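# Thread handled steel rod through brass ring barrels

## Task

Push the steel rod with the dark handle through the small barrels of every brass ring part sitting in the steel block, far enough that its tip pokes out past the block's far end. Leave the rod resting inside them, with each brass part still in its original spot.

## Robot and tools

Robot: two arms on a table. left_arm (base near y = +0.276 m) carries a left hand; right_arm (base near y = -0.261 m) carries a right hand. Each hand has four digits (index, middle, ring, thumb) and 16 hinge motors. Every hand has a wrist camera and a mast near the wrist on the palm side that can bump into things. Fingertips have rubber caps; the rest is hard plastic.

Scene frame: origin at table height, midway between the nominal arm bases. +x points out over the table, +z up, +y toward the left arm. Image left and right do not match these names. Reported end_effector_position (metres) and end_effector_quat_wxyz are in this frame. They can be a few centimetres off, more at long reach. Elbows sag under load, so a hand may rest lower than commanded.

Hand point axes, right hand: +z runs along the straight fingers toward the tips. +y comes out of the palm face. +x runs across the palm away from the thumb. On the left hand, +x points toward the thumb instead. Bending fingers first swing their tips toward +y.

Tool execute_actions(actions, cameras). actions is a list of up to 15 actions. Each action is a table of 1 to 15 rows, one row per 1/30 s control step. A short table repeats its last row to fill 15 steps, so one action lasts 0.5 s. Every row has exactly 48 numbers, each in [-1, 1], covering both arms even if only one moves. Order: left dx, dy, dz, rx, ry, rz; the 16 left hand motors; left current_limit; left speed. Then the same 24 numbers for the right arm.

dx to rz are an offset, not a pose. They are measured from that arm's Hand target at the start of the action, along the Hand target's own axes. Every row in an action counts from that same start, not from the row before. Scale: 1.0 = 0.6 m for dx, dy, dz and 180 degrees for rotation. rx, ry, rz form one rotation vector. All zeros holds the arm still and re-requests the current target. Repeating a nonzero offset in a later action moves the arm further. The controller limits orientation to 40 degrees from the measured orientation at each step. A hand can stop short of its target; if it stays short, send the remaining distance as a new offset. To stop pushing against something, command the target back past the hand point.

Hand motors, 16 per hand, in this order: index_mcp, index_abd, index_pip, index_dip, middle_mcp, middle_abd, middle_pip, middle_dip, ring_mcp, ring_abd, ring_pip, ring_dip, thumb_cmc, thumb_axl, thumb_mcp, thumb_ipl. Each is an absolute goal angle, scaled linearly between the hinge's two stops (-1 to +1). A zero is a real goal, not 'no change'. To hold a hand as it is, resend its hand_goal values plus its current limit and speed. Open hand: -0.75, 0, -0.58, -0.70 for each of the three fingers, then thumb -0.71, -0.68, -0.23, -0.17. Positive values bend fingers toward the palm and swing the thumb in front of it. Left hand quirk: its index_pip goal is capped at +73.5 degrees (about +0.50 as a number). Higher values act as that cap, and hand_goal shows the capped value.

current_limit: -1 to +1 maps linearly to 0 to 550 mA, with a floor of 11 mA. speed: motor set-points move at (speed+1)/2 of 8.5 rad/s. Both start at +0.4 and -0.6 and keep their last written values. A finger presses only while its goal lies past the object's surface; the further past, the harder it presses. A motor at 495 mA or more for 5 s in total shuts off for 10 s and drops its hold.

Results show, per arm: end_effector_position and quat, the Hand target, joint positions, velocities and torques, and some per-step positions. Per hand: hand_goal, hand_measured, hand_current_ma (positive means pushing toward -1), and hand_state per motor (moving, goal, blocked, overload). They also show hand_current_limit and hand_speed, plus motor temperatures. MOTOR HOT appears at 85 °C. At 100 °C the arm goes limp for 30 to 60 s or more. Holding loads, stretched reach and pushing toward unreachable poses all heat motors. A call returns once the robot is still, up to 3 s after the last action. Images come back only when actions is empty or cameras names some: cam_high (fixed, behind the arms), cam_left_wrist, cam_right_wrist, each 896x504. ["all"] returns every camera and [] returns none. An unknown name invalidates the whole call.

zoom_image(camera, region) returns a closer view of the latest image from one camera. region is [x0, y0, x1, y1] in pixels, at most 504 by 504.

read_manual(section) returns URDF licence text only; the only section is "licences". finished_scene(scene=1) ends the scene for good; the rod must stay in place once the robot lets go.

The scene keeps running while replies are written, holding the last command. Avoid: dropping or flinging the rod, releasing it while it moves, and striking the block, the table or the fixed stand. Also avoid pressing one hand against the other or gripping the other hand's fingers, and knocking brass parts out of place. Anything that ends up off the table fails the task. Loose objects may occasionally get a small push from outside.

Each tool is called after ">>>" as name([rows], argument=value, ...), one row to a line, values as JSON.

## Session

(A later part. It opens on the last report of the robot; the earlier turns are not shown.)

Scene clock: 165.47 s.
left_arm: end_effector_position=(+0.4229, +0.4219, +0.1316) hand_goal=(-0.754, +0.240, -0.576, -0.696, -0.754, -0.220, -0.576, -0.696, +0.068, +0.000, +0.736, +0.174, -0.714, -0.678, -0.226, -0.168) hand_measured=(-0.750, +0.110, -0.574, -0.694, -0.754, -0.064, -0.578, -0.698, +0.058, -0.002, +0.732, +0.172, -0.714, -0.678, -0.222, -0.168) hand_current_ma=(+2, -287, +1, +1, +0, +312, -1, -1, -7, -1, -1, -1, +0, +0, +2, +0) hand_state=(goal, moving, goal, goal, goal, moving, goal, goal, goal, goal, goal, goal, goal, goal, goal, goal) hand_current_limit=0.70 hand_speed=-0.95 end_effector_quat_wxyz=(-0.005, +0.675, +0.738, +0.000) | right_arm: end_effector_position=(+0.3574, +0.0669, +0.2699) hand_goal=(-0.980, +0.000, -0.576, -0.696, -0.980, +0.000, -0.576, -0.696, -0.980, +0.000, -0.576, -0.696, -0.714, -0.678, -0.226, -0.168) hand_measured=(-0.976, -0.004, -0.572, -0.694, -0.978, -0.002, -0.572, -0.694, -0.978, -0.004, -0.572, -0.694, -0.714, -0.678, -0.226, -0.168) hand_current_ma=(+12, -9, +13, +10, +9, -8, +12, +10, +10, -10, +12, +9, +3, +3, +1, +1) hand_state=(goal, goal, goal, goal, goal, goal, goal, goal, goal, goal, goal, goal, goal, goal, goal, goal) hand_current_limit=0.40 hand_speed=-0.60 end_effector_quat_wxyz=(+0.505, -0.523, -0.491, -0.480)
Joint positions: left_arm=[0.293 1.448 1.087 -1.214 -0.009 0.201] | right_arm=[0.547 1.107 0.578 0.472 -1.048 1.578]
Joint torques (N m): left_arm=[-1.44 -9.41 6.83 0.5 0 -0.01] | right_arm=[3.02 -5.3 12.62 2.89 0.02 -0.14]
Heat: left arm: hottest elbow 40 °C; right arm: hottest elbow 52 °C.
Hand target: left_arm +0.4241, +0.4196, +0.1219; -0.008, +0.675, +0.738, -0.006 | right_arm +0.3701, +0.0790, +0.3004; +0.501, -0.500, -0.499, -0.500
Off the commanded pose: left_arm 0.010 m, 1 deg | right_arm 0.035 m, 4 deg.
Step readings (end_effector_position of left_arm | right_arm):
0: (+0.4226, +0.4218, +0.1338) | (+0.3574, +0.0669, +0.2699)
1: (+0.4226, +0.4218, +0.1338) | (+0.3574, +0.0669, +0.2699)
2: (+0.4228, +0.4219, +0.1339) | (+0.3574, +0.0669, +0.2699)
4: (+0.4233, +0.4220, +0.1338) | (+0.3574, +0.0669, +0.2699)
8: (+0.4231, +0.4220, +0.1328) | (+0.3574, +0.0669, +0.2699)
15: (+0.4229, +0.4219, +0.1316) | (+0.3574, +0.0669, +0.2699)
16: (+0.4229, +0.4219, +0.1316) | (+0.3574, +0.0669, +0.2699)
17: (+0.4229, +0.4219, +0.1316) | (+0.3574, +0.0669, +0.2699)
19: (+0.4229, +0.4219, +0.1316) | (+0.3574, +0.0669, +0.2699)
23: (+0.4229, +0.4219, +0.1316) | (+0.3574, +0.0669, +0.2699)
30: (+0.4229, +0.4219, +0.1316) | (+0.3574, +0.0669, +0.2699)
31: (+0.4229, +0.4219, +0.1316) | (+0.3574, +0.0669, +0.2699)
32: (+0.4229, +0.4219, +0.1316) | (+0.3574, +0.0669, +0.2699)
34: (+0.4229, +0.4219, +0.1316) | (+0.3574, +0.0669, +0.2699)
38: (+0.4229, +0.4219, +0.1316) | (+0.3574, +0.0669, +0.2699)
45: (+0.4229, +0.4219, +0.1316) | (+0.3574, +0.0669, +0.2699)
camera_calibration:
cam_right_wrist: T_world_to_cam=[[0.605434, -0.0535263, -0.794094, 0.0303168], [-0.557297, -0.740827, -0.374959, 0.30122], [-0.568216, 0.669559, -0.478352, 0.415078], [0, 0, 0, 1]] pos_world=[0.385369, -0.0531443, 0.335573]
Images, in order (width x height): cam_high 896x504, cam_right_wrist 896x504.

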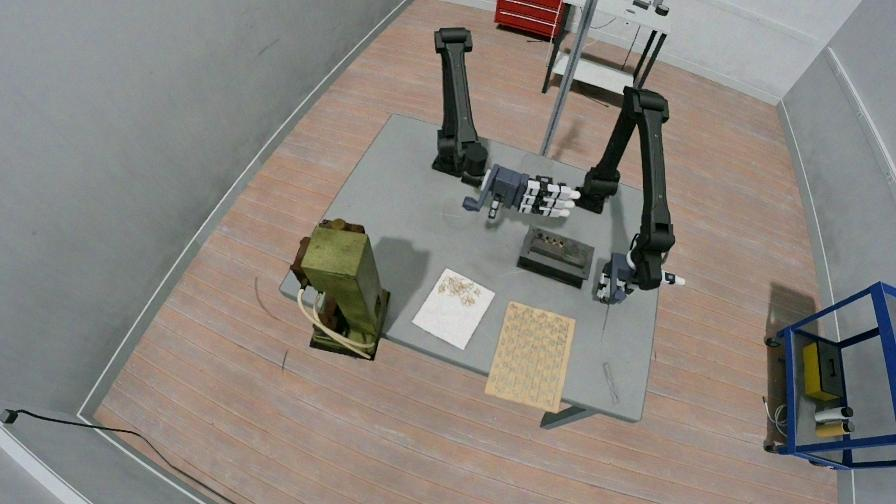

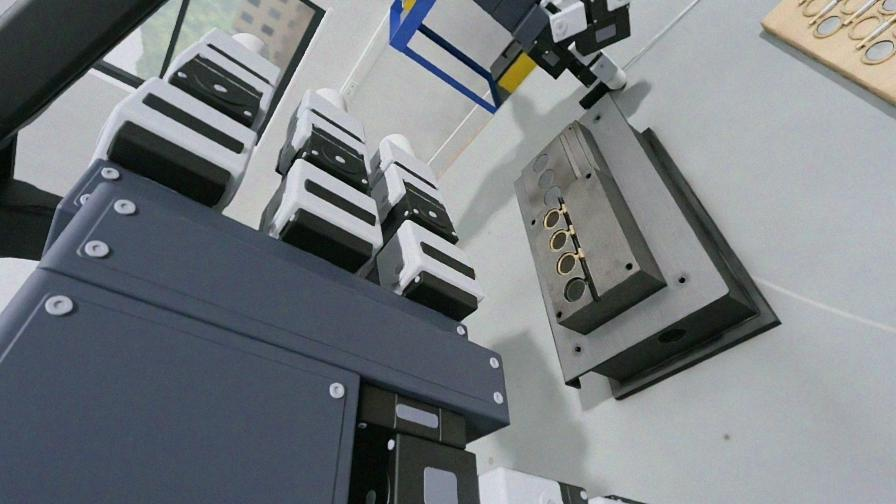

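>>> execute_actions([
  [[0,0,0,0,0,0,-0.754,0.28,-0.576,-0.696,-0.754,-0.25,-0.576,-0.696,0.068,0,0.737,0.174,-0.714,-0.678,-0.226,-0.168,0.7,-0.95,0,0,0,0,0,0,-0.98,0,-0.576,-0.696,-0.98,0,-0.576,-0.696,-0.98,0,-0.576,-0.696,-0.714,-0.678,-0.226,-0.168,0.4,-0.6]],
  [[0,0,-0.1,0,0,0,-0.754,0.28,-0.576,-0.696,-0.754,-0.25,-0.576,-0.696,0.068,0,0.737,0.174,-0.714,-0.678,-0.226,-0.168,0.7,-0.95,0,0,0,0,0,0,-0.98,0,-0.576,-0.696,-0.98,0,-0.576,-0.696,-0.98,0,-0.576,-0.696,-0.714,-0.678,-0.226,-0.168,0.4,-0.6]],
  [[0,0,-0.06,0,0,0,-0.754,0.28,-0.576,-0.696,-0.754,-0.25,-0.576,-0.696,0.068,0,0.737,0.174,-0.714,-0.678,-0.226,-0.168,0.7,-0.95,0,0,0,0,0,0,-0.98,0,-0.576,-0.696,-0.98,0,-0.576,-0.696,-0.98,0,-0.576,-0.696,-0.714,-0.678,-0.226,-0.168,0.4,-0.6]],
], cameras=["cam_right_wrist", "cam_high"])

>>> zoom_image(camera="cam_right_wrist", region=[520, 0, 720, 120])

>>> zoom_image(camera="cam_high", region=[580, 220, 680, 370])

Scene clock: 168.47 s.
left_arm: end_effector_position=(+0.4143, +0.4193, +0.1999) hand_goal=(-0.754, +0.280, -0.576, -0.696, -0.754, -0.250, -0.576, -0.696, +0.068, +0.000, +0.736, +0.174, -0.714, -0.678, -0.226, -0.168) hand_measured=(-0.736, +0.122, -0.566, -0.692, -0.768, -0.086, -0.586, -0.700, +0.058, -0.002, +0.732, +0.172, -0.714, -0.678, -0.222, -0.168) hand_current_ma=(+18, -403, +6, +1, -12, +430, -6, -2, -7, -1, -1, -1, +0, +0, +2, +0) hand_state=(goal, blocked, goal, goal, goal, blocked, goal, goal, goal, goal, goal, goal, goal, goal, goal, goal) hand_current_limit=0.70 hand_speed=-0.95 end_effector_quat_wxyz=(-0.017, +0.675, +0.738, -0.020) | right_arm: end_effector_position=(+0.3574, +0.0669, +0.2699) hand_goal=(-0.980, +0.000, -0.576, -0.696, -0.980, +0.000, -0.576, -0.696, -0.980, +0.000, -0.576, -0.696, -0.714, -0.678, -0.226, -0.168) hand_measured=(-0.976, -0.004, -0.572, -0.694, -0.978, -0.002, -0.572, -0.694, -0.978, -0.004, -0.572, -0.694, -0.714, -0.678, -0.226, -0.168) hand_current_ma=(+12, -9, +13, +10, +9, -8, +12, +10, +10, -10, +12, +9, +3, +3, +1, +1) hand_state=(goal, goal, goal, goal, goal, goal, goal, goal, goal, goal, goal, goal, goal, goal, goal, goal) hand_current_limit=0.40 hand_speed=-0.60 end_effector_quat_wxyz=(+0.505, -0.523, -0.491, -0.480)
Joint positions: left_arm=[0.293 1.404 1.237 -1.455 -0.009 0.201] | right_arm=[0.547 1.107 0.578 0.472 -1.048 1.578]
Joint torques (N m): left_arm=[-1.2 -11.34 10.59 0.18 0.03 -0.01] | right_arm=[3.6 -5.13 12.49 2.82 0.01 -0.09]
Heat: left arm: hottest elbow 41 °C; right arm: hottest elbow 52 °C.
Hand target: left_arm +0.4260, +0.4195, +0.2180; -0.008, +0.675, +0.738, -0.006 | right_arm +0.3701, +0.0790, +0.3004; +0.501, -0.500, -0.499, -0.500
Off the commanded pose: left_arm 0.021 m, 2 deg | right_arm 0.035 m, 4 deg.
Step readings (end_effector_position of left_arm | right_arm):
0: (+0.4229, +0.4219, +0.1316) | (+0.3574, +0.0669, +0.2699)
1: (+0.4229, +0.4219, +0.1316) | (+0.3574, +0.0669, +0.2699)
2: (+0.4229, +0.4219, +0.1316) | (+0.3574, +0.0669, +0.2699)
4: (+0.4229, +0.4219, +0.1316) | (+0.3574, +0.0669, +0.2699)
8: (+0.4229, +0.4219, +0.1316) | (+0.3574, +0.0669, +0.2699)
15: (+0.4230, +0.4220, +0.1317) | (+0.3574, +0.0669, +0.2699)
16: (+0.4229, +0.4219, +0.1316) | (+0.3574, +0.0669, +0.2699)
17: (+0.4211, +0.4214, +0.1312) | (+0.3574, +0.0669, +0.2699)
19: (+0.4150, +0.4195, +0.1321) | (+0.3574, +0.0669, +0.2699)
23: (+0.4087, +0.4177, +0.1439) | (+0.3574, +0.0669, +0.2699)
30: (+0.4140, +0.4193, +0.1658) | (+0.3574, +0.0669, +0.2699)
31: (+0.4138, +0.4192, +0.1662) | (+0.3574, +0.0669, +0.2699)
32: (+0.4128, +0.4189, +0.1670) | (+0.3574, +0.0669, +0.2699)
34: (+0.4098, +0.4180, +0.1710) | (+0.3574, +0.0669, +0.2699)
38: (+0.4129, +0.4189, +0.1874) | (+0.3574, +0.0669, +0.2699)
45: (+0.4150, +0.4196, +0.2002) | (+0.3574, +0.0669, +0.2699)
camera_calibration:
cam_right_wrist: T_world_to_cam=[[0.605434, -0.0535263, -0.794094, 0.0303168], [-0.557297, -0.740827, -0.374959, 0.30122], [-0.568216, 0.669559, -0.478352, 0.415078], [0, 0, 0, 1]] pos_world=[0.385369, -0.0531443, 0.335573]
Images, in order (width x height): cam_high 896x504, cam_right_wrist 896x504.

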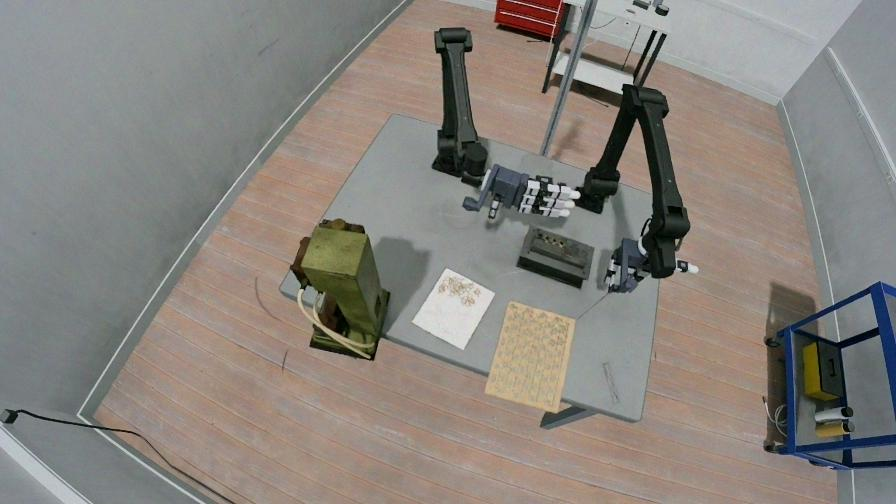

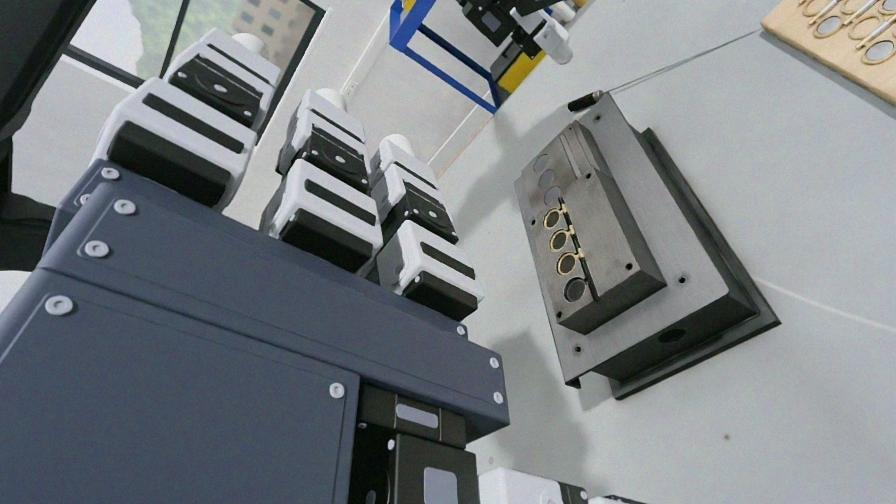

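Scaled by 2.520 from the camera's 896x504 image, which has a finer 1280x720 frame.

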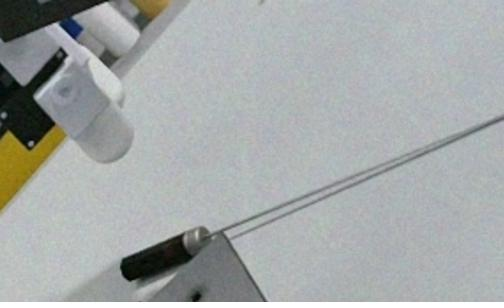

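Scaled by 3.360 from the camera's 896x504 image, which has a finer 1280x720 frame.

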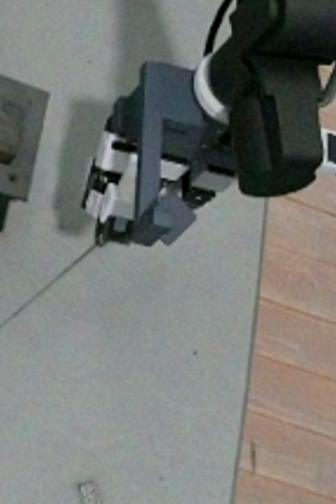

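>>> execute_actions([
  [[-0.0287,-0.0528,0,0,0,0.108,-0.754,0.03,-0.576,-0.696,-0.754,-0.01,-0.576,-0.696,0.068,0,0.737,0.174,-0.714,-0.678,-0.226,-0.168,0.4,-0.9,0,0,0,0,0,0,-0.98,0,-0.576,-0.696,-0.98,0,-0.576,-0.696,-0.98,0,-0.576,-0.696,-0.714,-0.678,-0.226,-0.168,0.4,-0.6]],
  [[-0.0515,-0.0298,0.033,0,0,0.1087,-0.754,0.03,-0.576,-0.696,-0.754,-0.01,-0.576,-0.696,0.068,0,0.737,0.174,-0.714,-0.678,-0.226,-0.168,0.4,-0.9,0,0,0,0,0,0,-0.98,0,-0.576,-0.696,-0.98,0,-0.576,-0.696,-0.98,0,-0.576,-0.696,-0.714,-0.678,-0.226,-0.168,0.4,-0.6]],
], cameras=["cam_right_wrist", "cam_high"])

>>> zoom_image(camera="cam_right_wrist", region=[500, 0, 700, 130])

>>> zoom_image(camera="cam_high", region=[560, 230, 660, 350])

Scene clock: 172.30 s.
left_arm: end_effector_position=(+0.3704, +0.3715, +0.1957) hand_goal=(-0.754, +0.030, -0.576, -0.696, -0.754, -0.010, -0.576, -0.696, +0.068, +0.000, +0.736, +0.174, -0.714, -0.678, -0.226, -0.168) hand_measured=(-0.750, +0.032, -0.572, -0.694, -0.754, -0.012, -0.578, -0.698, +0.058, -0.002, +0.732, +0.172, -0.714, -0.678, -0.222, -0.168) hand_current_ma=(+2, +1, +1, +1, +0, -1, -1, -1, -7, -1, -1, -1, +0, +0, +2, +0) hand_state=(goal, goal, goal, goal, goal, goal, goal, goal, goal, goal, goal, goal, goal, goal, goal, goal) hand_current_limit=0.40 hand_speed=-0.90 end_effector_quat_wxyz=(-0.009, +0.881, +0.473, -0.016) | right_arm: end_effector_position=(+0.3574, +0.0669, +0.2699) hand_goal=(-0.980, +0.000, -0.576, -0.696, -0.980, +0.000, -0.576, -0.696, -0.980, +0.000, -0.576, -0.696, -0.714, -0.678, -0.226, -0.168) hand_measured=(-0.976, -0.004, -0.572, -0.694, -0.978, -0.002, -0.572, -0.694, -0.978, -0.004, -0.572, -0.694, -0.714, -0.678, -0.226, -0.168) hand_current_ma=(+12, -9, +13, +10, +9, -8, +12, +10, +10, -10, +12, +9, +3, +3, +1, +1) hand_state=(goal, goal, goal, goal, goal, goal, goal, goal, goal, goal, goal, goal, goal, goal, goal, goal) hand_current_limit=0.40 hand_speed=-0.60 end_effector_quat_wxyz=(+0.505, -0.523, -0.491, -0.480)
Joint positions: left_arm=[0.356 1.293 1.116 -1.428 -0.012 0.939] | right_arm=[0.547 1.107 0.578 0.472 -1.048 1.578]
Joint torques (N m): left_arm=[0.09 -10.23 7.47 0.64 0.13 0.2] | right_arm=[3.19 -5.3 12.48 3.07 -0.05 -0.09]
Heat: left arm: hottest elbow 41 °C; right arm: hottest elbow 52 °C.
Hand target: left_arm +0.3706, +0.3740, +0.1991; -0.005, +0.882, +0.471, -0.009 | right_arm +0.3701, +0.0790, +0.3004; +0.501, -0.500, -0.499, -0.500
Off the commanded pose: left_arm 0.004 m, 1 deg | right_arm 0.035 m, 4 deg.
Step readings (end_effector_position of left_arm | right_arm):
0: (+0.4143, +0.4193, +0.1999) | (+0.3574, +0.0669, +0.2699)
1: (+0.4143, +0.4192, +0.1999) | (+0.3574, +0.0669, +0.2699)
2: (+0.4145, +0.4178, +0.2008) | (+0.3574, +0.0669, +0.2699)
4: (+0.4128, +0.4140, +0.2035) | (+0.3574, +0.0669, +0.2699)
8: (+0.4027, +0.4052, +0.2152) | (+0.3574, +0.0669, +0.2699)
15: (+0.3985, +0.4020, +0.2235) | (+0.3574, +0.0669, +0.2699)
16: (+0.3981, +0.4011, +0.2228) | (+0.3574, +0.0669, +0.2699)
17: (+0.3965, +0.3991, +0.2210) | (+0.3574, +0.0669, +0.2699)
19: (+0.3896, +0.3929, +0.2134) | (+0.3574, +0.0669, +0.2699)
23: (+0.3723, +0.3808, +0.1966) | (+0.3574, +0.0669, +0.2699)
30: (+0.3709, +0.3751, +0.1952) | (+0.3574, +0.0669, +0.2699)
camera_calibration:
cam_right_wrist: T_world_to_cam=[[0.605434, -0.0535263, -0.794094, 0.0303168], [-0.557297, -0.740827, -0.374959, 0.30122], [-0.568216, 0.669559, -0.478352, 0.415078], [0, 0, 0, 1]] pos_world=[0.385369, -0.0531443, 0.335573]
Images, in order (width x height): cam_high 896x504, cam_right_wrist 896x504.

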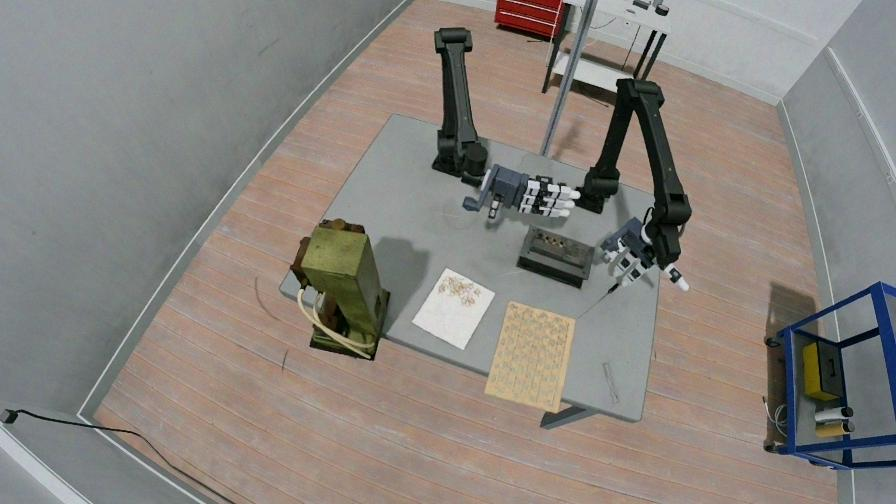

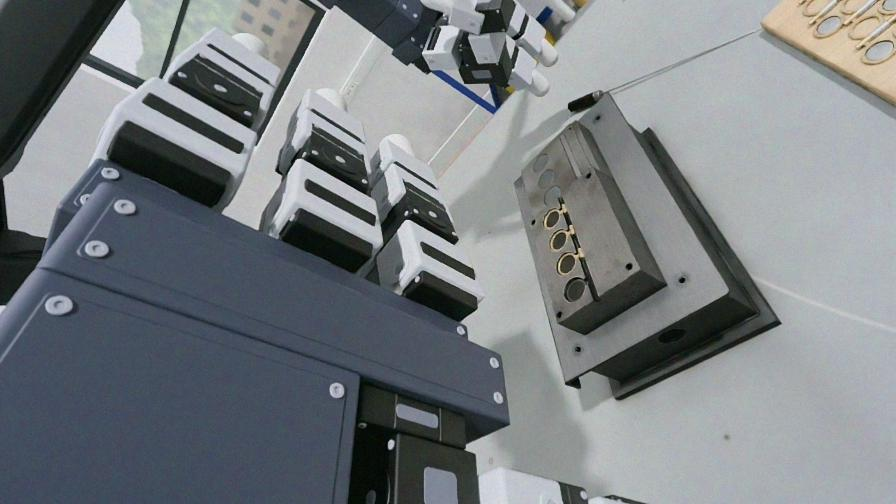

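Scaled by 2.520 from the camera's 896x504 image, which has a finer 1280x720 frame.

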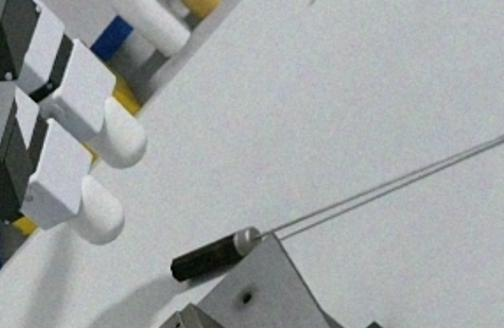

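Scaled by 4.200 from the camera's 896x504 image, which has a finer 1280x720 frame.

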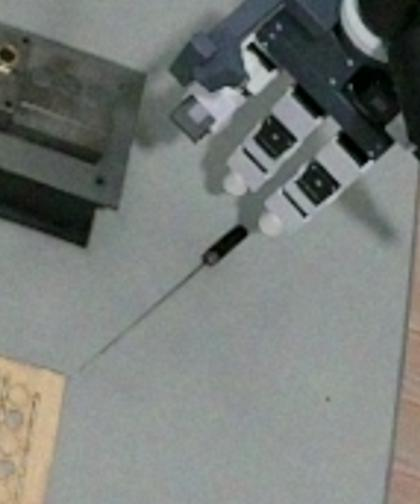

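>>> execute_actions([
  [[0.0035,0.0232,0.05,0,0,0,-0.754,0.03,-0.576,-0.696,-0.754,-0.01,-0.576,-0.696,0.068,0,0.737,0.174,-0.714,-0.678,-0.226,-0.168,0.4,-0.9,0,0,0,0,0,0,-0.98,0,-0.576,-0.696,-0.98,0,-0.576,-0.696,-0.98,0,-0.576,-0.696,-0.714,-0.678,-0.226,-0.168,0.4,-0.6]],
  [[0,0,0.045,0,0,0,-0.754,0.03,-0.576,-0.696,-0.754,-0.01,-0.576,-0.696,0.068,0,0.737,0.174,-0.714,-0.678,-0.226,-0.168,0.4,-0.9,0,0,0,0,0,0,-0.98,0,-0.576,-0.696,-0.98,0,-0.576,-0.696,-0.98,0,-0.576,-0.696,-0.714,-0.678,-0.226,-0.168,0.4,-0.6]],
], cameras=["cam_right_wrist", "cam_high"])

>>> zoom_image(camera="cam_right_wrist", region=[520, 30, 660, 130])

>>> zoom_image(camera="cam_high", region=[570, 250, 650, 330])

Scene clock: 175.20 s.
left_arm: end_effector_position=(+0.3793, +0.3700, +0.1467) hand_goal=(-0.754, +0.030, -0.576, -0.696, -0.754, -0.010, -0.576, -0.696, +0.068, +0.000, +0.736, +0.174, -0.714, -0.678, -0.226, -0.168) hand_measured=(-0.750, +0.032, -0.574, -0.694, -0.754, -0.012, -0.578, -0.698, +0.058, -0.002, +0.732, +0.172, -0.714, -0.678, -0.222, -0.168) hand_current_ma=(+2, +1, +1, +1, +0, -1, -1, -1, -7, -1, -1, -1, +0, +0, +2, +0) hand_state=(goal, goal, goal, goal, goal, goal, goal, goal, goal, goal, goal, goal, goal, goal, goal, goal) hand_current_limit=0.40 hand_speed=-0.90 end_effector_quat_wxyz=(-0.006, +0.883, +0.469, -0.006) | right_arm: end_effector_position=(+0.3574, +0.0669, +0.2699) hand_goal=(-0.980, +0.000, -0.576, -0.696, -0.980, +0.000, -0.576, -0.696, -0.980, +0.000, -0.576, -0.696, -0.714, -0.678, -0.226, -0.168) hand_measured=(-0.976, -0.004, -0.572, -0.694, -0.978, -0.002, -0.572, -0.694, -0.978, -0.004, -0.572, -0.694, -0.714, -0.678, -0.226, -0.168) hand_current_ma=(+12, -9, +13, +10, +9, -8, +12, +10, +10, -10, +12, +9, +3, +3, +1, +1) hand_state=(goal, goal, goal, goal, goal, goal, goal, goal, goal, goal, goal, goal, goal, goal, goal, goal) hand_current_limit=0.40 hand_speed=-0.60 end_effector_quat_wxyz=(+0.505, -0.523, -0.491, -0.480)
Joint positions: left_arm=[0.346 1.335 1.019 -1.268 -0.01 0.938] | right_arm=[0.547 1.107 0.578 0.472 -1.048 1.578]
Joint torques (N m): left_arm=[-1.73 -8.12 7.21 0.59 0.11 -0.07] | right_arm=[2.9 -4.89 12.52 2.82 -0.06 -0.06]
Heat: left arm: hottest elbow 41 °C; right arm: hottest elbow 53 °C.
Hand target: left_arm +0.3822, +0.3680, +0.1419; -0.005, +0.882, +0.470, -0.009 | right_arm +0.3701, +0.0790, +0.3004; +0.501, -0.500, -0.499, -0.500
Off the commanded pose: left_arm 0.006 m, 0 deg | right_arm 0.035 m, 4 deg.
Step readings (end_effector_position of left_arm | right_arm):
0: (+0.3704, +0.3714, +0.1957) | (+0.3574, +0.0669, +0.2699)
1: (+0.3707, +0.3715, +0.1958) | (+0.3574, +0.0669, +0.2699)
2: (+0.3716, +0.3717, +0.1951) | (+0.3574, +0.0669, +0.2699)
4: (+0.3749, +0.3725, +0.1919) | (+0.3574, +0.0669, +0.2699)
8: (+0.3768, +0.3713, +0.1816) | (+0.3574, +0.0669, +0.2699)
15: (+0.3794, +0.3700, +0.1747) | (+0.3574, +0.0669, +0.2699)
16: (+0.3796, +0.3701, +0.1746) | (+0.3574, +0.0669, +0.2699)
17: (+0.3802, +0.3703, +0.1736) | (+0.3574, +0.0669, +0.2699)
19: (+0.3816, +0.3708, +0.1688) | (+0.3574, +0.0669, +0.2699)
23: (+0.3782, +0.3696, +0.1538) | (+0.3574, +0.0669, +0.2699)
30: (+0.3789, +0.3698, +0.1466) | (+0.3574, +0.0669, +0.2699)
camera_calibration:
cam_right_wrist: T_world_to_cam=[[0.605434, -0.0535263, -0.794094, 0.0303168], [-0.557297, -0.740827, -0.374959, 0.30122], [-0.568216, 0.669559, -0.478352, 0.415078], [0, 0, 0, 1]] pos_world=[0.385369, -0.0531443, 0.335573]
Images, in order (width x height): cam_high 896x504, cam_right_wrist 896x504.

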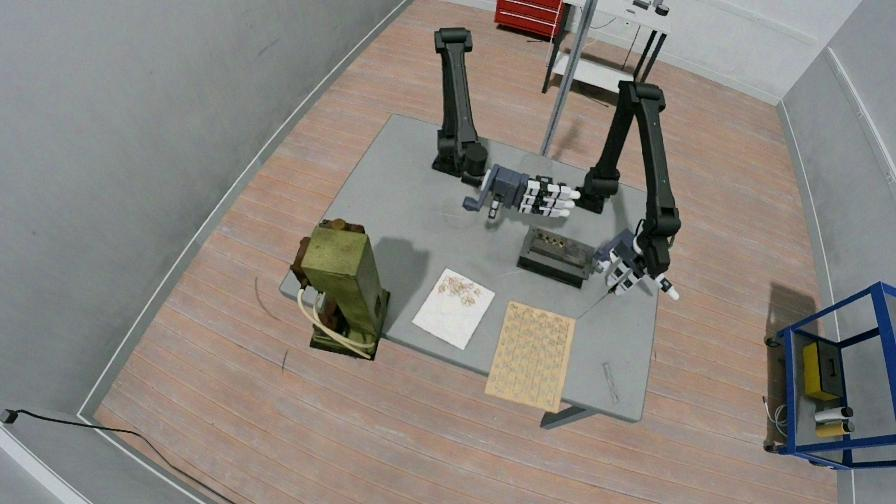

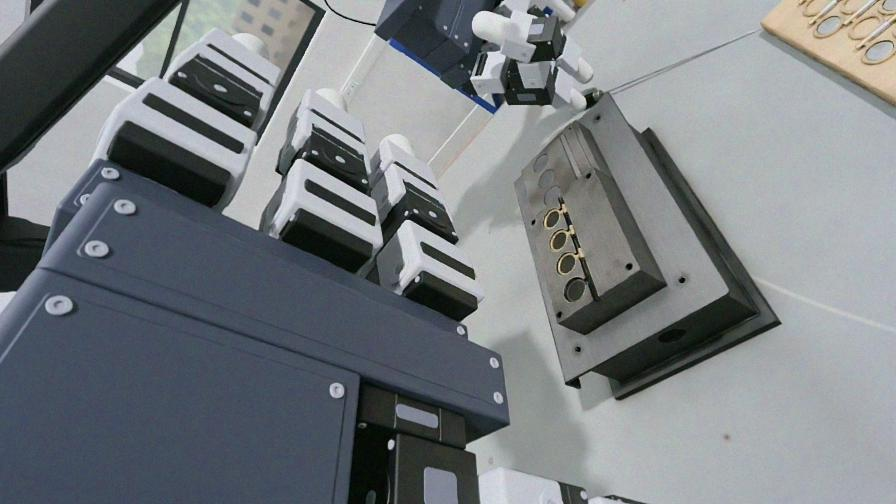

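Scaled by 3.600 from the camera's 896x504 image, which has a finer 1280x720 frame.

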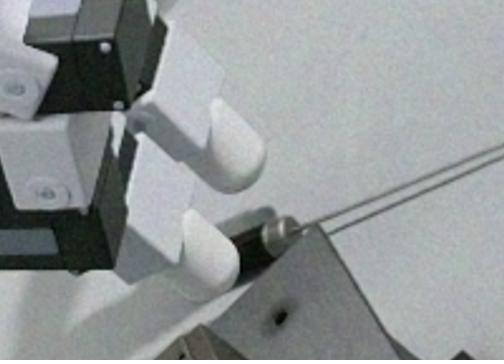

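Scaled by 6.300 from the camera's 896x504 image, which has a finer 1280x720 frame.

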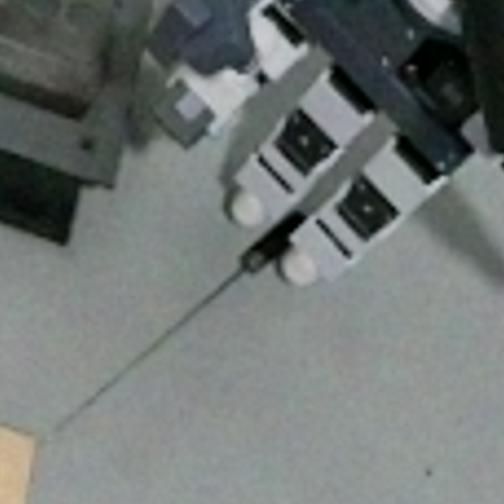

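>>> execute_actions([
  [[0,-0.002,0.033,0,0,0,-0.754,0.03,-0.576,-0.696,-0.754,-0.01,-0.576,-0.696,0.068,0,0.737,0.174,-0.714,-0.678,-0.226,-0.168,0.4,-0.9,0,0,0,0,0,0,-0.98,0,-0.576,-0.696,-0.98,0,-0.576,-0.696,-0.98,0,-0.576,-0.696,-0.714,-0.678,-0.226,-0.168,0.4,-0.6]],
], cameras=["cam_right_wrist", "cam_high"])

>>> zoom_image(camera="cam_right_wrist", region=[550, 50, 640, 120])

>>> zoom_image(camera="cam_high", region=[580, 260, 640, 320])

Scene clock: 177.40 s.
left_arm: end_effector_position=(+0.3788, +0.3697, +0.1297) hand_goal=(-0.754, +0.030, -0.576, -0.696, -0.754, -0.010, -0.576, -0.696, +0.068, +0.000, +0.736, +0.174, -0.714, -0.678, -0.226, -0.168) hand_measured=(-0.754, +0.038, -0.576, -0.694, -0.754, -0.012, -0.578, -0.698, +0.058, -0.002, +0.732, +0.172, -0.714, -0.678, -0.222, -0.168) hand_current_ma=(+0, +4, +0, +0, +0, +0, -1, -1, -7, -1, -1, -1, +0, +0, +2, +0) hand_state=(goal, goal, goal, goal, goal, goal, goal, goal, goal, goal, goal, goal, goal, goal, goal, goal) hand_current_limit=0.40 hand_speed=-0.90 end_effector_quat_wxyz=(-0.005, +0.883, +0.469, -0.004) | right_arm: end_effector_position=(+0.3574, +0.0669, +0.2699) hand_goal=(-0.980, +0.000, -0.576, -0.696, -0.980, +0.000, -0.576, -0.696, -0.980, +0.000, -0.576, -0.696, -0.714, -0.678, -0.226, -0.168) hand_measured=(-0.976, -0.004, -0.572, -0.694, -0.978, -0.002, -0.572, -0.694, -0.978, -0.004, -0.572, -0.694, -0.714, -0.678, -0.226, -0.168) hand_current_ma=(+12, -9, +13, +10, +9, -8, +12, +10, +10, -10, +12, +9, +3, +3, +1, +1) hand_state=(goal, goal, goal, goal, goal, goal, goal, goal, goal, goal, goal, goal, goal, goal, goal, goal) hand_current_limit=0.40 hand_speed=-0.60 end_effector_quat_wxyz=(+0.505, -0.523, -0.491, -0.480)
Joint positions: left_arm=[0.346 1.348 0.982 -1.215 -0.009 0.938] | right_arm=[0.547 1.107 0.578 0.472 -1.048 1.578]
Joint torques (N m): left_arm=[-0.85 -7.88 6.89 0.64 0.11 -0.03] | right_arm=[3.25 -5.25 12.42 2.86 -0.01 -0.11]
Heat: left arm: hottest elbow 41 °C; right arm: hottest elbow 53 °C.
Hand target: left_arm +0.3808, +0.3687, +0.1221; -0.005, +0.882, +0.470, -0.009 | right_arm +0.3701, +0.0790, +0.3004; +0.501, -0.500, -0.499, -0.500
Off the commanded pose: left_arm 0.008 m, 1 deg | right_arm 0.035 m, 4 deg.
Step readings (end_effector_position of left_arm | right_arm):
0: (+0.3793, +0.3700, +0.1467) | (+0.3574, +0.0669, +0.2699)
1: (+0.3795, +0.3700, +0.1468) | (+0.3574, +0.0669, +0.2699)
2: (+0.3798, +0.3701, +0.1461) | (+0.3574, +0.0669, +0.2699)
4: (+0.3809, +0.3705, +0.1431) | (+0.3574, +0.0669, +0.2699)
8: (+0.3786, +0.3697, +0.1334) | (+0.3574, +0.0669, +0.2699)
15: (+0.3787, +0.3697, +0.1297) | (+0.3574, +0.0669, +0.2699)
camera_calibration:
cam_right_wrist: T_world_to_cam=[[0.605434, -0.0535263, -0.794094, 0.0303168], [-0.557297, -0.740827, -0.374959, 0.30122], [-0.568216, 0.669559, -0.478352, 0.415078], [0, 0, 0, 1]] pos_world=[0.385369, -0.0531443, 0.335573]
Images, in order (width x height): cam_high 896x504, cam_right_wrist 896x504.

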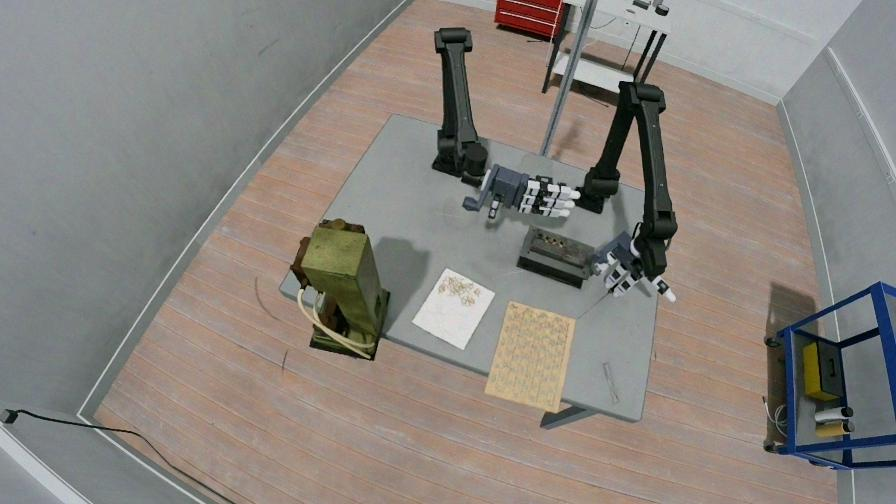

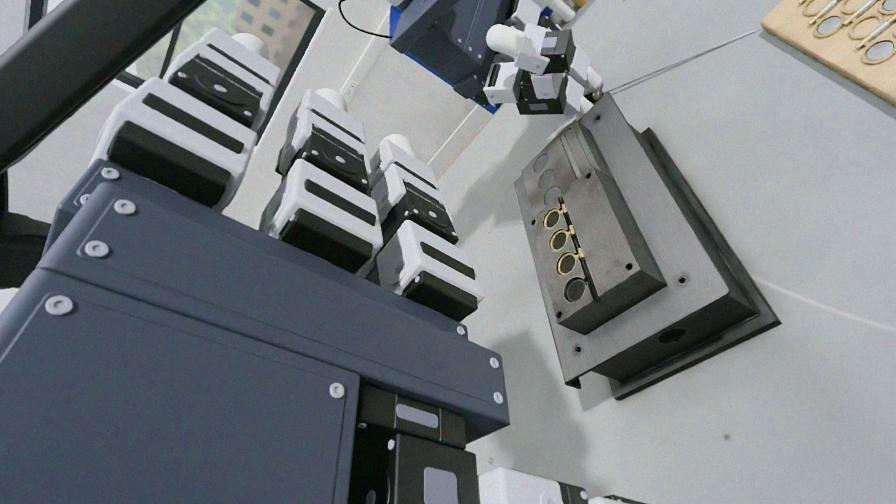

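Scaled by 5.600 from the camera's 896x504 image, which has a finer 1280x720 frame.

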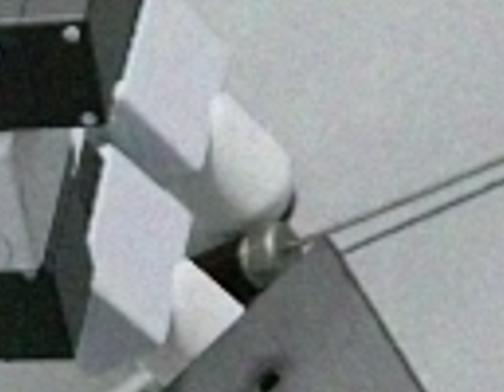

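Scaled by 8.400 from the camera's 896x504 image, which has a finer 1280x720 frame.

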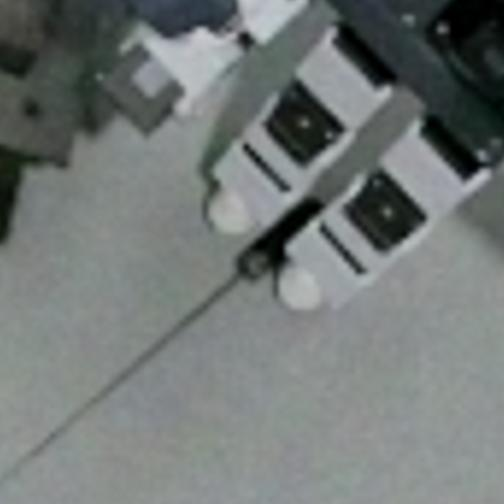

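>>> execute_actions([
  [[0,-0.0105,-0.055,0,0,0,-0.754,0.02,-0.576,-0.696,-0.754,-0.01,-0.576,-0.696,0.068,0,0.737,0.174,-0.714,-0.678,-0.226,-0.168,0.4,-0.9,0,0,0,0,0,0,-0.98,0,-0.576,-0.696,-0.98,0,-0.576,-0.696,-0.98,0,-0.576,-0.696,-0.714,-0.678,-0.226,-0.168,0.4,-0.6]],
  [[0,0,0.055,0,0,0,-0.754,0.02,-0.576,-0.696,-0.754,-0.01,-0.576,-0.696,0.068,0,0.737,0.174,-0.714,-0.678,-0.226,-0.168,0.4,-0.9,0,0,0,0,0,0,-0.98,0,-0.576,-0.696,-0.98,0,-0.576,-0.696,-0.98,0,-0.576,-0.696,-0.714,-0.678,-0.226,-0.168,0.4,-0.6]],
], cameras=["cam_right_wrist", "cam_high"])

>>> zoom_image(camera="cam_right_wrist", region=[550, 50, 640, 120])

>>> zoom_image(camera="cam_high", region=[580, 260, 640, 320])

Scene clock: 179.83 s.
left_arm: end_effector_position=(+0.3757, +0.3693, +0.1300) hand_goal=(-0.754, +0.020, -0.576, -0.696, -0.754, -0.010, -0.576, -0.696, +0.068, +0.000, +0.736, +0.174, -0.714, -0.678, -0.226, -0.168) hand_measured=(-0.750, +0.022, -0.574, -0.694, -0.754, -0.012, -0.578, -0.698, +0.058, -0.002, +0.732, +0.172, -0.714, -0.678, -0.222, -0.168) hand_current_ma=(+1, +1, +1, +0, +0, +0, -1, -1, -7, -1, -1, -1, +0, +0, +2, +0) hand_state=(goal, goal, goal, goal, goal, goal, goal, goal, goal, goal, goal, goal, goal, goal, goal, goal) hand_current_limit=0.40 hand_speed=-0.90 end_effector_quat_wxyz=(-0.005, +0.883, +0.470, -0.003) | right_arm: end_effector_position=(+0.3574, +0.0669, +0.2699) hand_goal=(-0.980, +0.000, -0.576, -0.696, -0.980, +0.000, -0.576, -0.696, -0.980, +0.000, -0.576, -0.696, -0.714, -0.678, -0.226, -0.168) hand_measured=(-0.976, -0.004, -0.572, -0.694, -0.978, -0.002, -0.572, -0.694, -0.978, -0.004, -0.572, -0.694, -0.714, -0.678, -0.226, -0.168) hand_current_ma=(+12, -9, +13, +10, +9, -8, +12, +10, +10, -10, +12, +9, +3, +3, +1, +1) hand_state=(goal, goal, goal, goal, goal, goal, goal, goal, goal, goal, goal, goal, goal, goal, goal, goal) hand_current_limit=0.40 hand_speed=-0.60 end_effector_quat_wxyz=(+0.505, -0.523, -0.491, -0.480)
Joint positions: left_arm=[0.348 1.338 0.974 -1.214 -0.009 0.938] | right_arm=[0.547 1.107 0.578 0.472 -1.048 1.578]
Joint torques (N m): left_arm=[-0.73 -7.94 6.95 0.72 0.11 0.12] | right_arm=[2.9 -6.18 12.57 2.93 0 -0.08]
Heat: left arm: hottest elbow 40 °C; right arm: hottest elbow 53 °C.
Hand target: left_arm +0.3756, +0.3722, +0.1223; -0.005, +0.882, +0.470, -0.009 | right_arm +0.3701, +0.0790, +0.3004; +0.501, -0.500, -0.499, -0.500
Off the commanded pose: left_arm 0.008 m, 1 deg | right_arm 0.035 m, 4 deg.
Step readings (end_effector_position of left_arm | right_arm):
0: (+0.3788, +0.3697, +0.1297) | (+0.3574, +0.0669, +0.2699)
1: (+0.3788, +0.3697, +0.1297) | (+0.3574, +0.0669, +0.2699)
2: (+0.3781, +0.3695, +0.1295) | (+0.3574, +0.0669, +0.2699)
4: (+0.3745, +0.3682, +0.1296) | (+0.3574, +0.0669, +0.2699)
8: (+0.3656, +0.3651, +0.1303) | (+0.3574, +0.0669, +0.2699)
15: (+0.3637, +0.3649, +0.1344) | (+0.3574, +0.0669, +0.2699)
16: (+0.3637, +0.3649, +0.1344) | (+0.3574, +0.0669, +0.2699)
17: (+0.3645, +0.3652, +0.1346) | (+0.3574, +0.0669, +0.2699)
19: (+0.3690, +0.3669, +0.1357) | (+0.3574, +0.0669, +0.2699)
23: (+0.3766, +0.3696, +0.1362) | (+0.3574, +0.0669, +0.2699)
30: (+0.3755, +0.3692, +0.1300) | (+0.3574, +0.0669, +0.2699)
camera_calibration:
cam_right_wrist: T_world_to_cam=[[0.605434, -0.0535263, -0.794094, 0.0303168], [-0.557297, -0.740827, -0.374959, 0.30122], [-0.568216, 0.669559, -0.478352, 0.415078], [0, 0, 0, 1]] pos_world=[0.385369, -0.0531443, 0.335573]
Images, in order (width x height): cam_high 896x504, cam_right_wrist 896x504.

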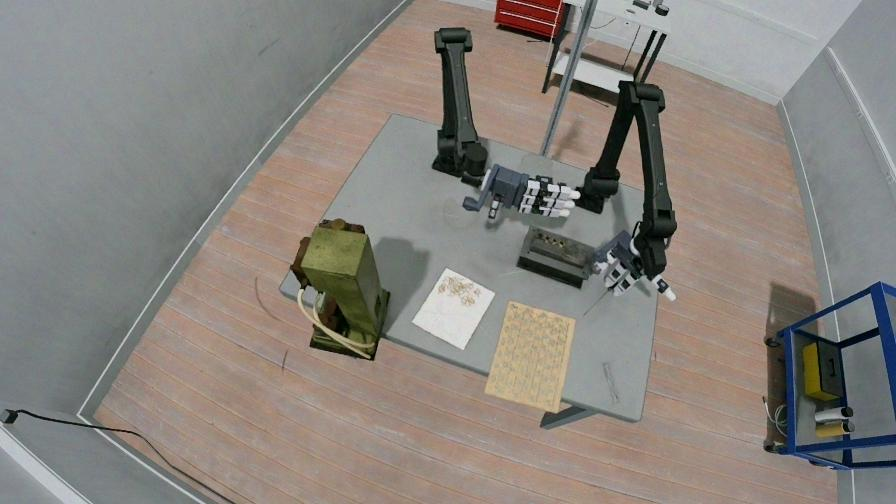

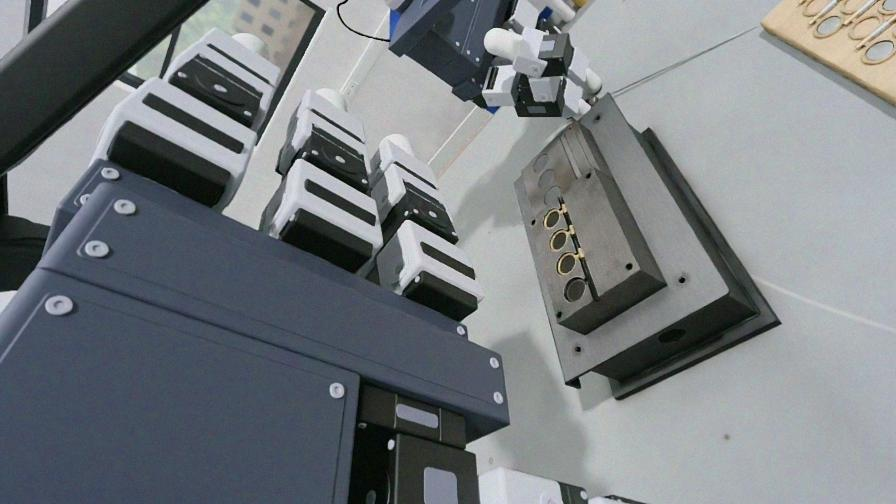

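Scaled by 5.600 from the camera's 896x504 image, which has a finer 1280x720 frame.

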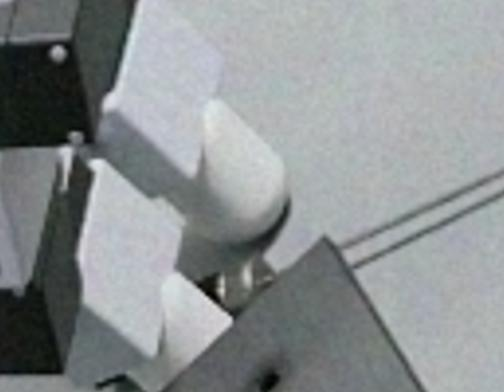

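Scaled by 8.400 from the camera's 896x504 image, which has a finer 1280x720 frame.

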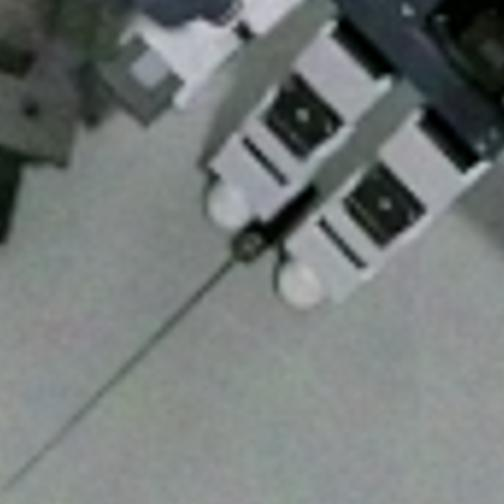

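>>> execute_actions([
  [[0,0,-0.1,0,0,0,-0.754,0.02,-0.576,-0.696,-0.754,-0.01,-0.576,-0.696,0.068,0,0.737,0.174,-0.714,-0.678,-0.226,-0.168,0.4,-0.9,0,0,0,0,0,0,-0.98,0,-0.576,-0.696,-0.98,0,-0.576,-0.696,-0.98,0,-0.576,-0.696,-0.714,-0.678,-0.226,-0.168,0.4,-0.6]],
  [[-0.0088,-0.0082,0.03,0,0,-0.022,-0.754,0.02,-0.576,-0.696,-0.754,-0.01,-0.576,-0.696,0.068,0,0.737,0.174,-0.714,-0.678,-0.226,-0.168,0.4,-0.9,0,0,0,0,0,0,-0.98,0,-0.576,-0.696,-0.98,0,-0.576,-0.696,-0.98,0,-0.576,-0.696,-0.714,-0.678,-0.226,-0.168,0.4,-0.6]],
  [[0,0,0.05,0,0,0,-0.754,0.02,-0.576,-0.696,-0.754,-0.01,-0.576,-0.696,0.068,0,0.737,0.174,-0.714,-0.678,-0.226,-0.168,0.4,-0.9,0,0,0,0,0,0,-0.98,0,-0.576,-0.696,-0.98,0,-0.576,-0.696,-0.98,0,-0.576,-0.696,-0.714,-0.678,-0.226,-0.168,0.4,-0.6]],
], cameras=["cam_right_wrist", "cam_high"])

>>> zoom_image(camera="cam_right_wrist", region=[550, 50, 640, 120])

>>> zoom_image(camera="cam_high", region=[580, 260, 640, 320])

Scene clock: 183.23 s.
left_arm: end_effector_position=(+0.3667, +0.3706, +0.1402) hand_goal=(-0.754, +0.020, -0.576, -0.696, -0.754, -0.010, -0.576, -0.696, +0.068, +0.000, +0.736, +0.174, -0.714, -0.678, -0.226, -0.168) hand_measured=(-0.750, +0.018, -0.574, -0.694, -0.754, -0.012, -0.578, -0.698, +0.058, -0.002, +0.732, +0.172, -0.714, -0.678, -0.222, -0.168) hand_current_ma=(+2, +0, +1, +0, +0, +0, +0, -1, -7, -1, -1, -1, +0, +0, +2, +0) hand_state=(goal, goal, goal, goal, goal, goal, goal, goal, goal, goal, goal, goal, goal, goal, goal, goal) hand_current_limit=0.40 hand_speed=-0.90 end_effector_quat_wxyz=(-0.005, +0.868, +0.497, -0.005) | right_arm: end_effector_position=(+0.3574, +0.0669, +0.2699) hand_goal=(-0.980, +0.000, -0.576, -0.696, -0.980, +0.000, -0.576, -0.696, -0.980, +0.000, -0.576, -0.696, -0.714, -0.678, -0.226, -0.168) hand_measured=(-0.976, -0.004, -0.572, -0.694, -0.978, -0.002, -0.572, -0.694, -0.978, -0.004, -0.572, -0.694, -0.714, -0.678, -0.226, -0.168) hand_current_ma=(+12, -9, +13, +10, +9, -8, +12, +10, +10, -10, +12, +9, +3, +3, +1, +1) hand_state=(goal, goal, goal, goal, goal, goal, goal, goal, goal, goal, goal, goal, goal, goal, goal, goal) hand_current_limit=0.40 hand_speed=-0.60 end_effector_quat_wxyz=(+0.505, -0.523, -0.491, -0.480)
Joint positions: left_arm=[0.348 1.3 0.967 -1.25 -0.009 0.876] | right_arm=[0.547 1.107 0.578 0.472 -1.048 1.578]
Joint torques (N m): left_arm=[-0.73 -7.47 7.19 0.72 0.08 -0.08] | right_arm=[2.26 -6.18 12.55 2.86 0 -0.11]
Heat: left arm: hottest elbow 40 °C; right arm: hottest elbow 53 °C.
Hand target: left_arm +0.3688, +0.3706, +0.1343; -0.006, +0.866, +0.501, -0.008 | right_arm +0.3701, +0.0790, +0.3004; +0.501, -0.500, -0.499, -0.500
Off the commanded pose: left_arm 0.006 m, 1 deg | right_arm 0.035 m, 4 deg.
Step readings (end_effector_position of left_arm | right_arm):
0: (+0.3757, +0.3693, +0.1300) | (+0.3574, +0.0669, +0.2699)
1: (+0.3757, +0.3693, +0.1300) | (+0.3574, +0.0669, +0.2699)
2: (+0.3736, +0.3685, +0.1297) | (+0.3574, +0.0669, +0.2699)
4: (+0.3685, +0.3666, +0.1320) | (+0.3574, +0.0669, +0.2699)
8: (+0.3629, +0.3646, +0.1468) | (+0.3574, +0.0669, +0.2699)
15: (+0.3676, +0.3663, +0.1665) | (+0.3574, +0.0669, +0.2699)
16: (+0.3674, +0.3662, +0.1665) | (+0.3574, +0.0669, +0.2699)
17: (+0.3675, +0.3665, +0.1665) | (+0.3574, +0.0669, +0.2699)
19: (+0.3685, +0.3676, +0.1665) | (+0.3574, +0.0669, +0.2699)
23: (+0.3696, +0.3698, +0.1651) | (+0.3574, +0.0669, +0.2699)
30: (+0.3681, +0.3706, +0.1620) | (+0.3574, +0.0669, +0.2699)
31: (+0.3681, +0.3707, +0.1618) | (+0.3574, +0.0669, +0.2699)
32: (+0.3690, +0.3711, +0.1607) | (+0.3574, +0.0669, +0.2699)
34: (+0.3699, +0.3716, +0.1556) | (+0.3574, +0.0669, +0.2699)
38: (+0.3650, +0.3699, +0.1423) | (+0.3574, +0.0669, +0.2699)
45: (+0.3663, +0.3705, +0.1401) | (+0.3574, +0.0669, +0.2699)
camera_calibration:
cam_right_wrist: T_world_to_cam=[[0.605434, -0.0535263, -0.794094, 0.0303168], [-0.557297, -0.740827, -0.374959, 0.30122], [-0.568216, 0.669559, -0.478352, 0.415078], [0, 0, 0, 1]] pos_world=[0.385369, -0.0531443, 0.335573]
Images, in order (width x height): cam_high 896x504, cam_right_wrist 896x504.

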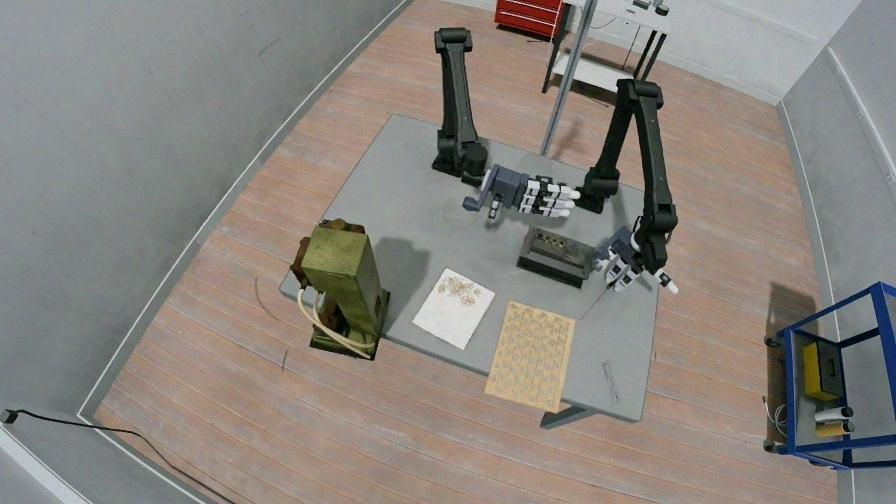

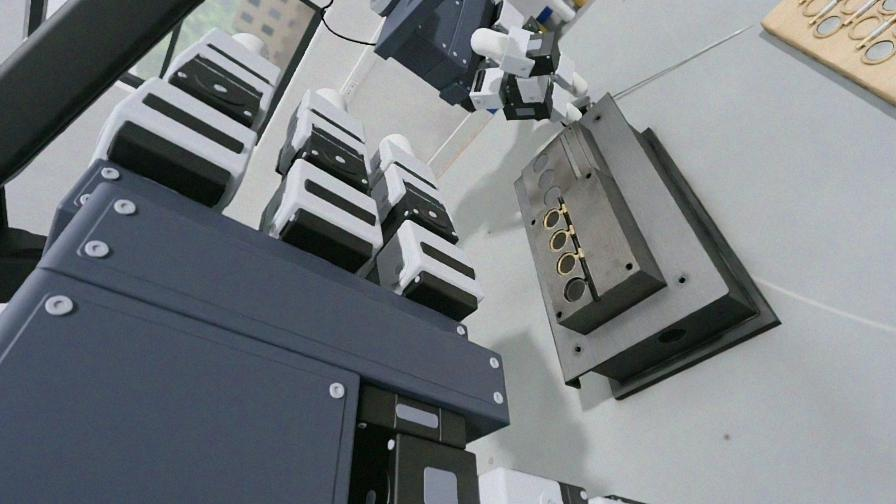

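Scaled by 5.600 from the camera's 896x504 image, which has a finer 1280x720 frame.

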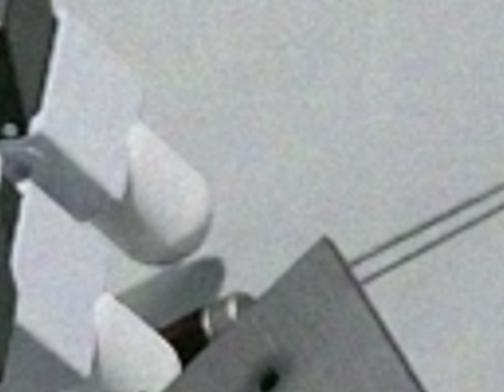

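Scaled by 8.400 from the camera's 896x504 image, which has a finer 1280x720 frame.

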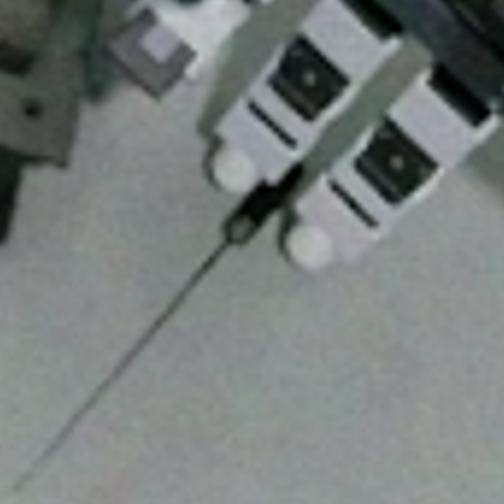

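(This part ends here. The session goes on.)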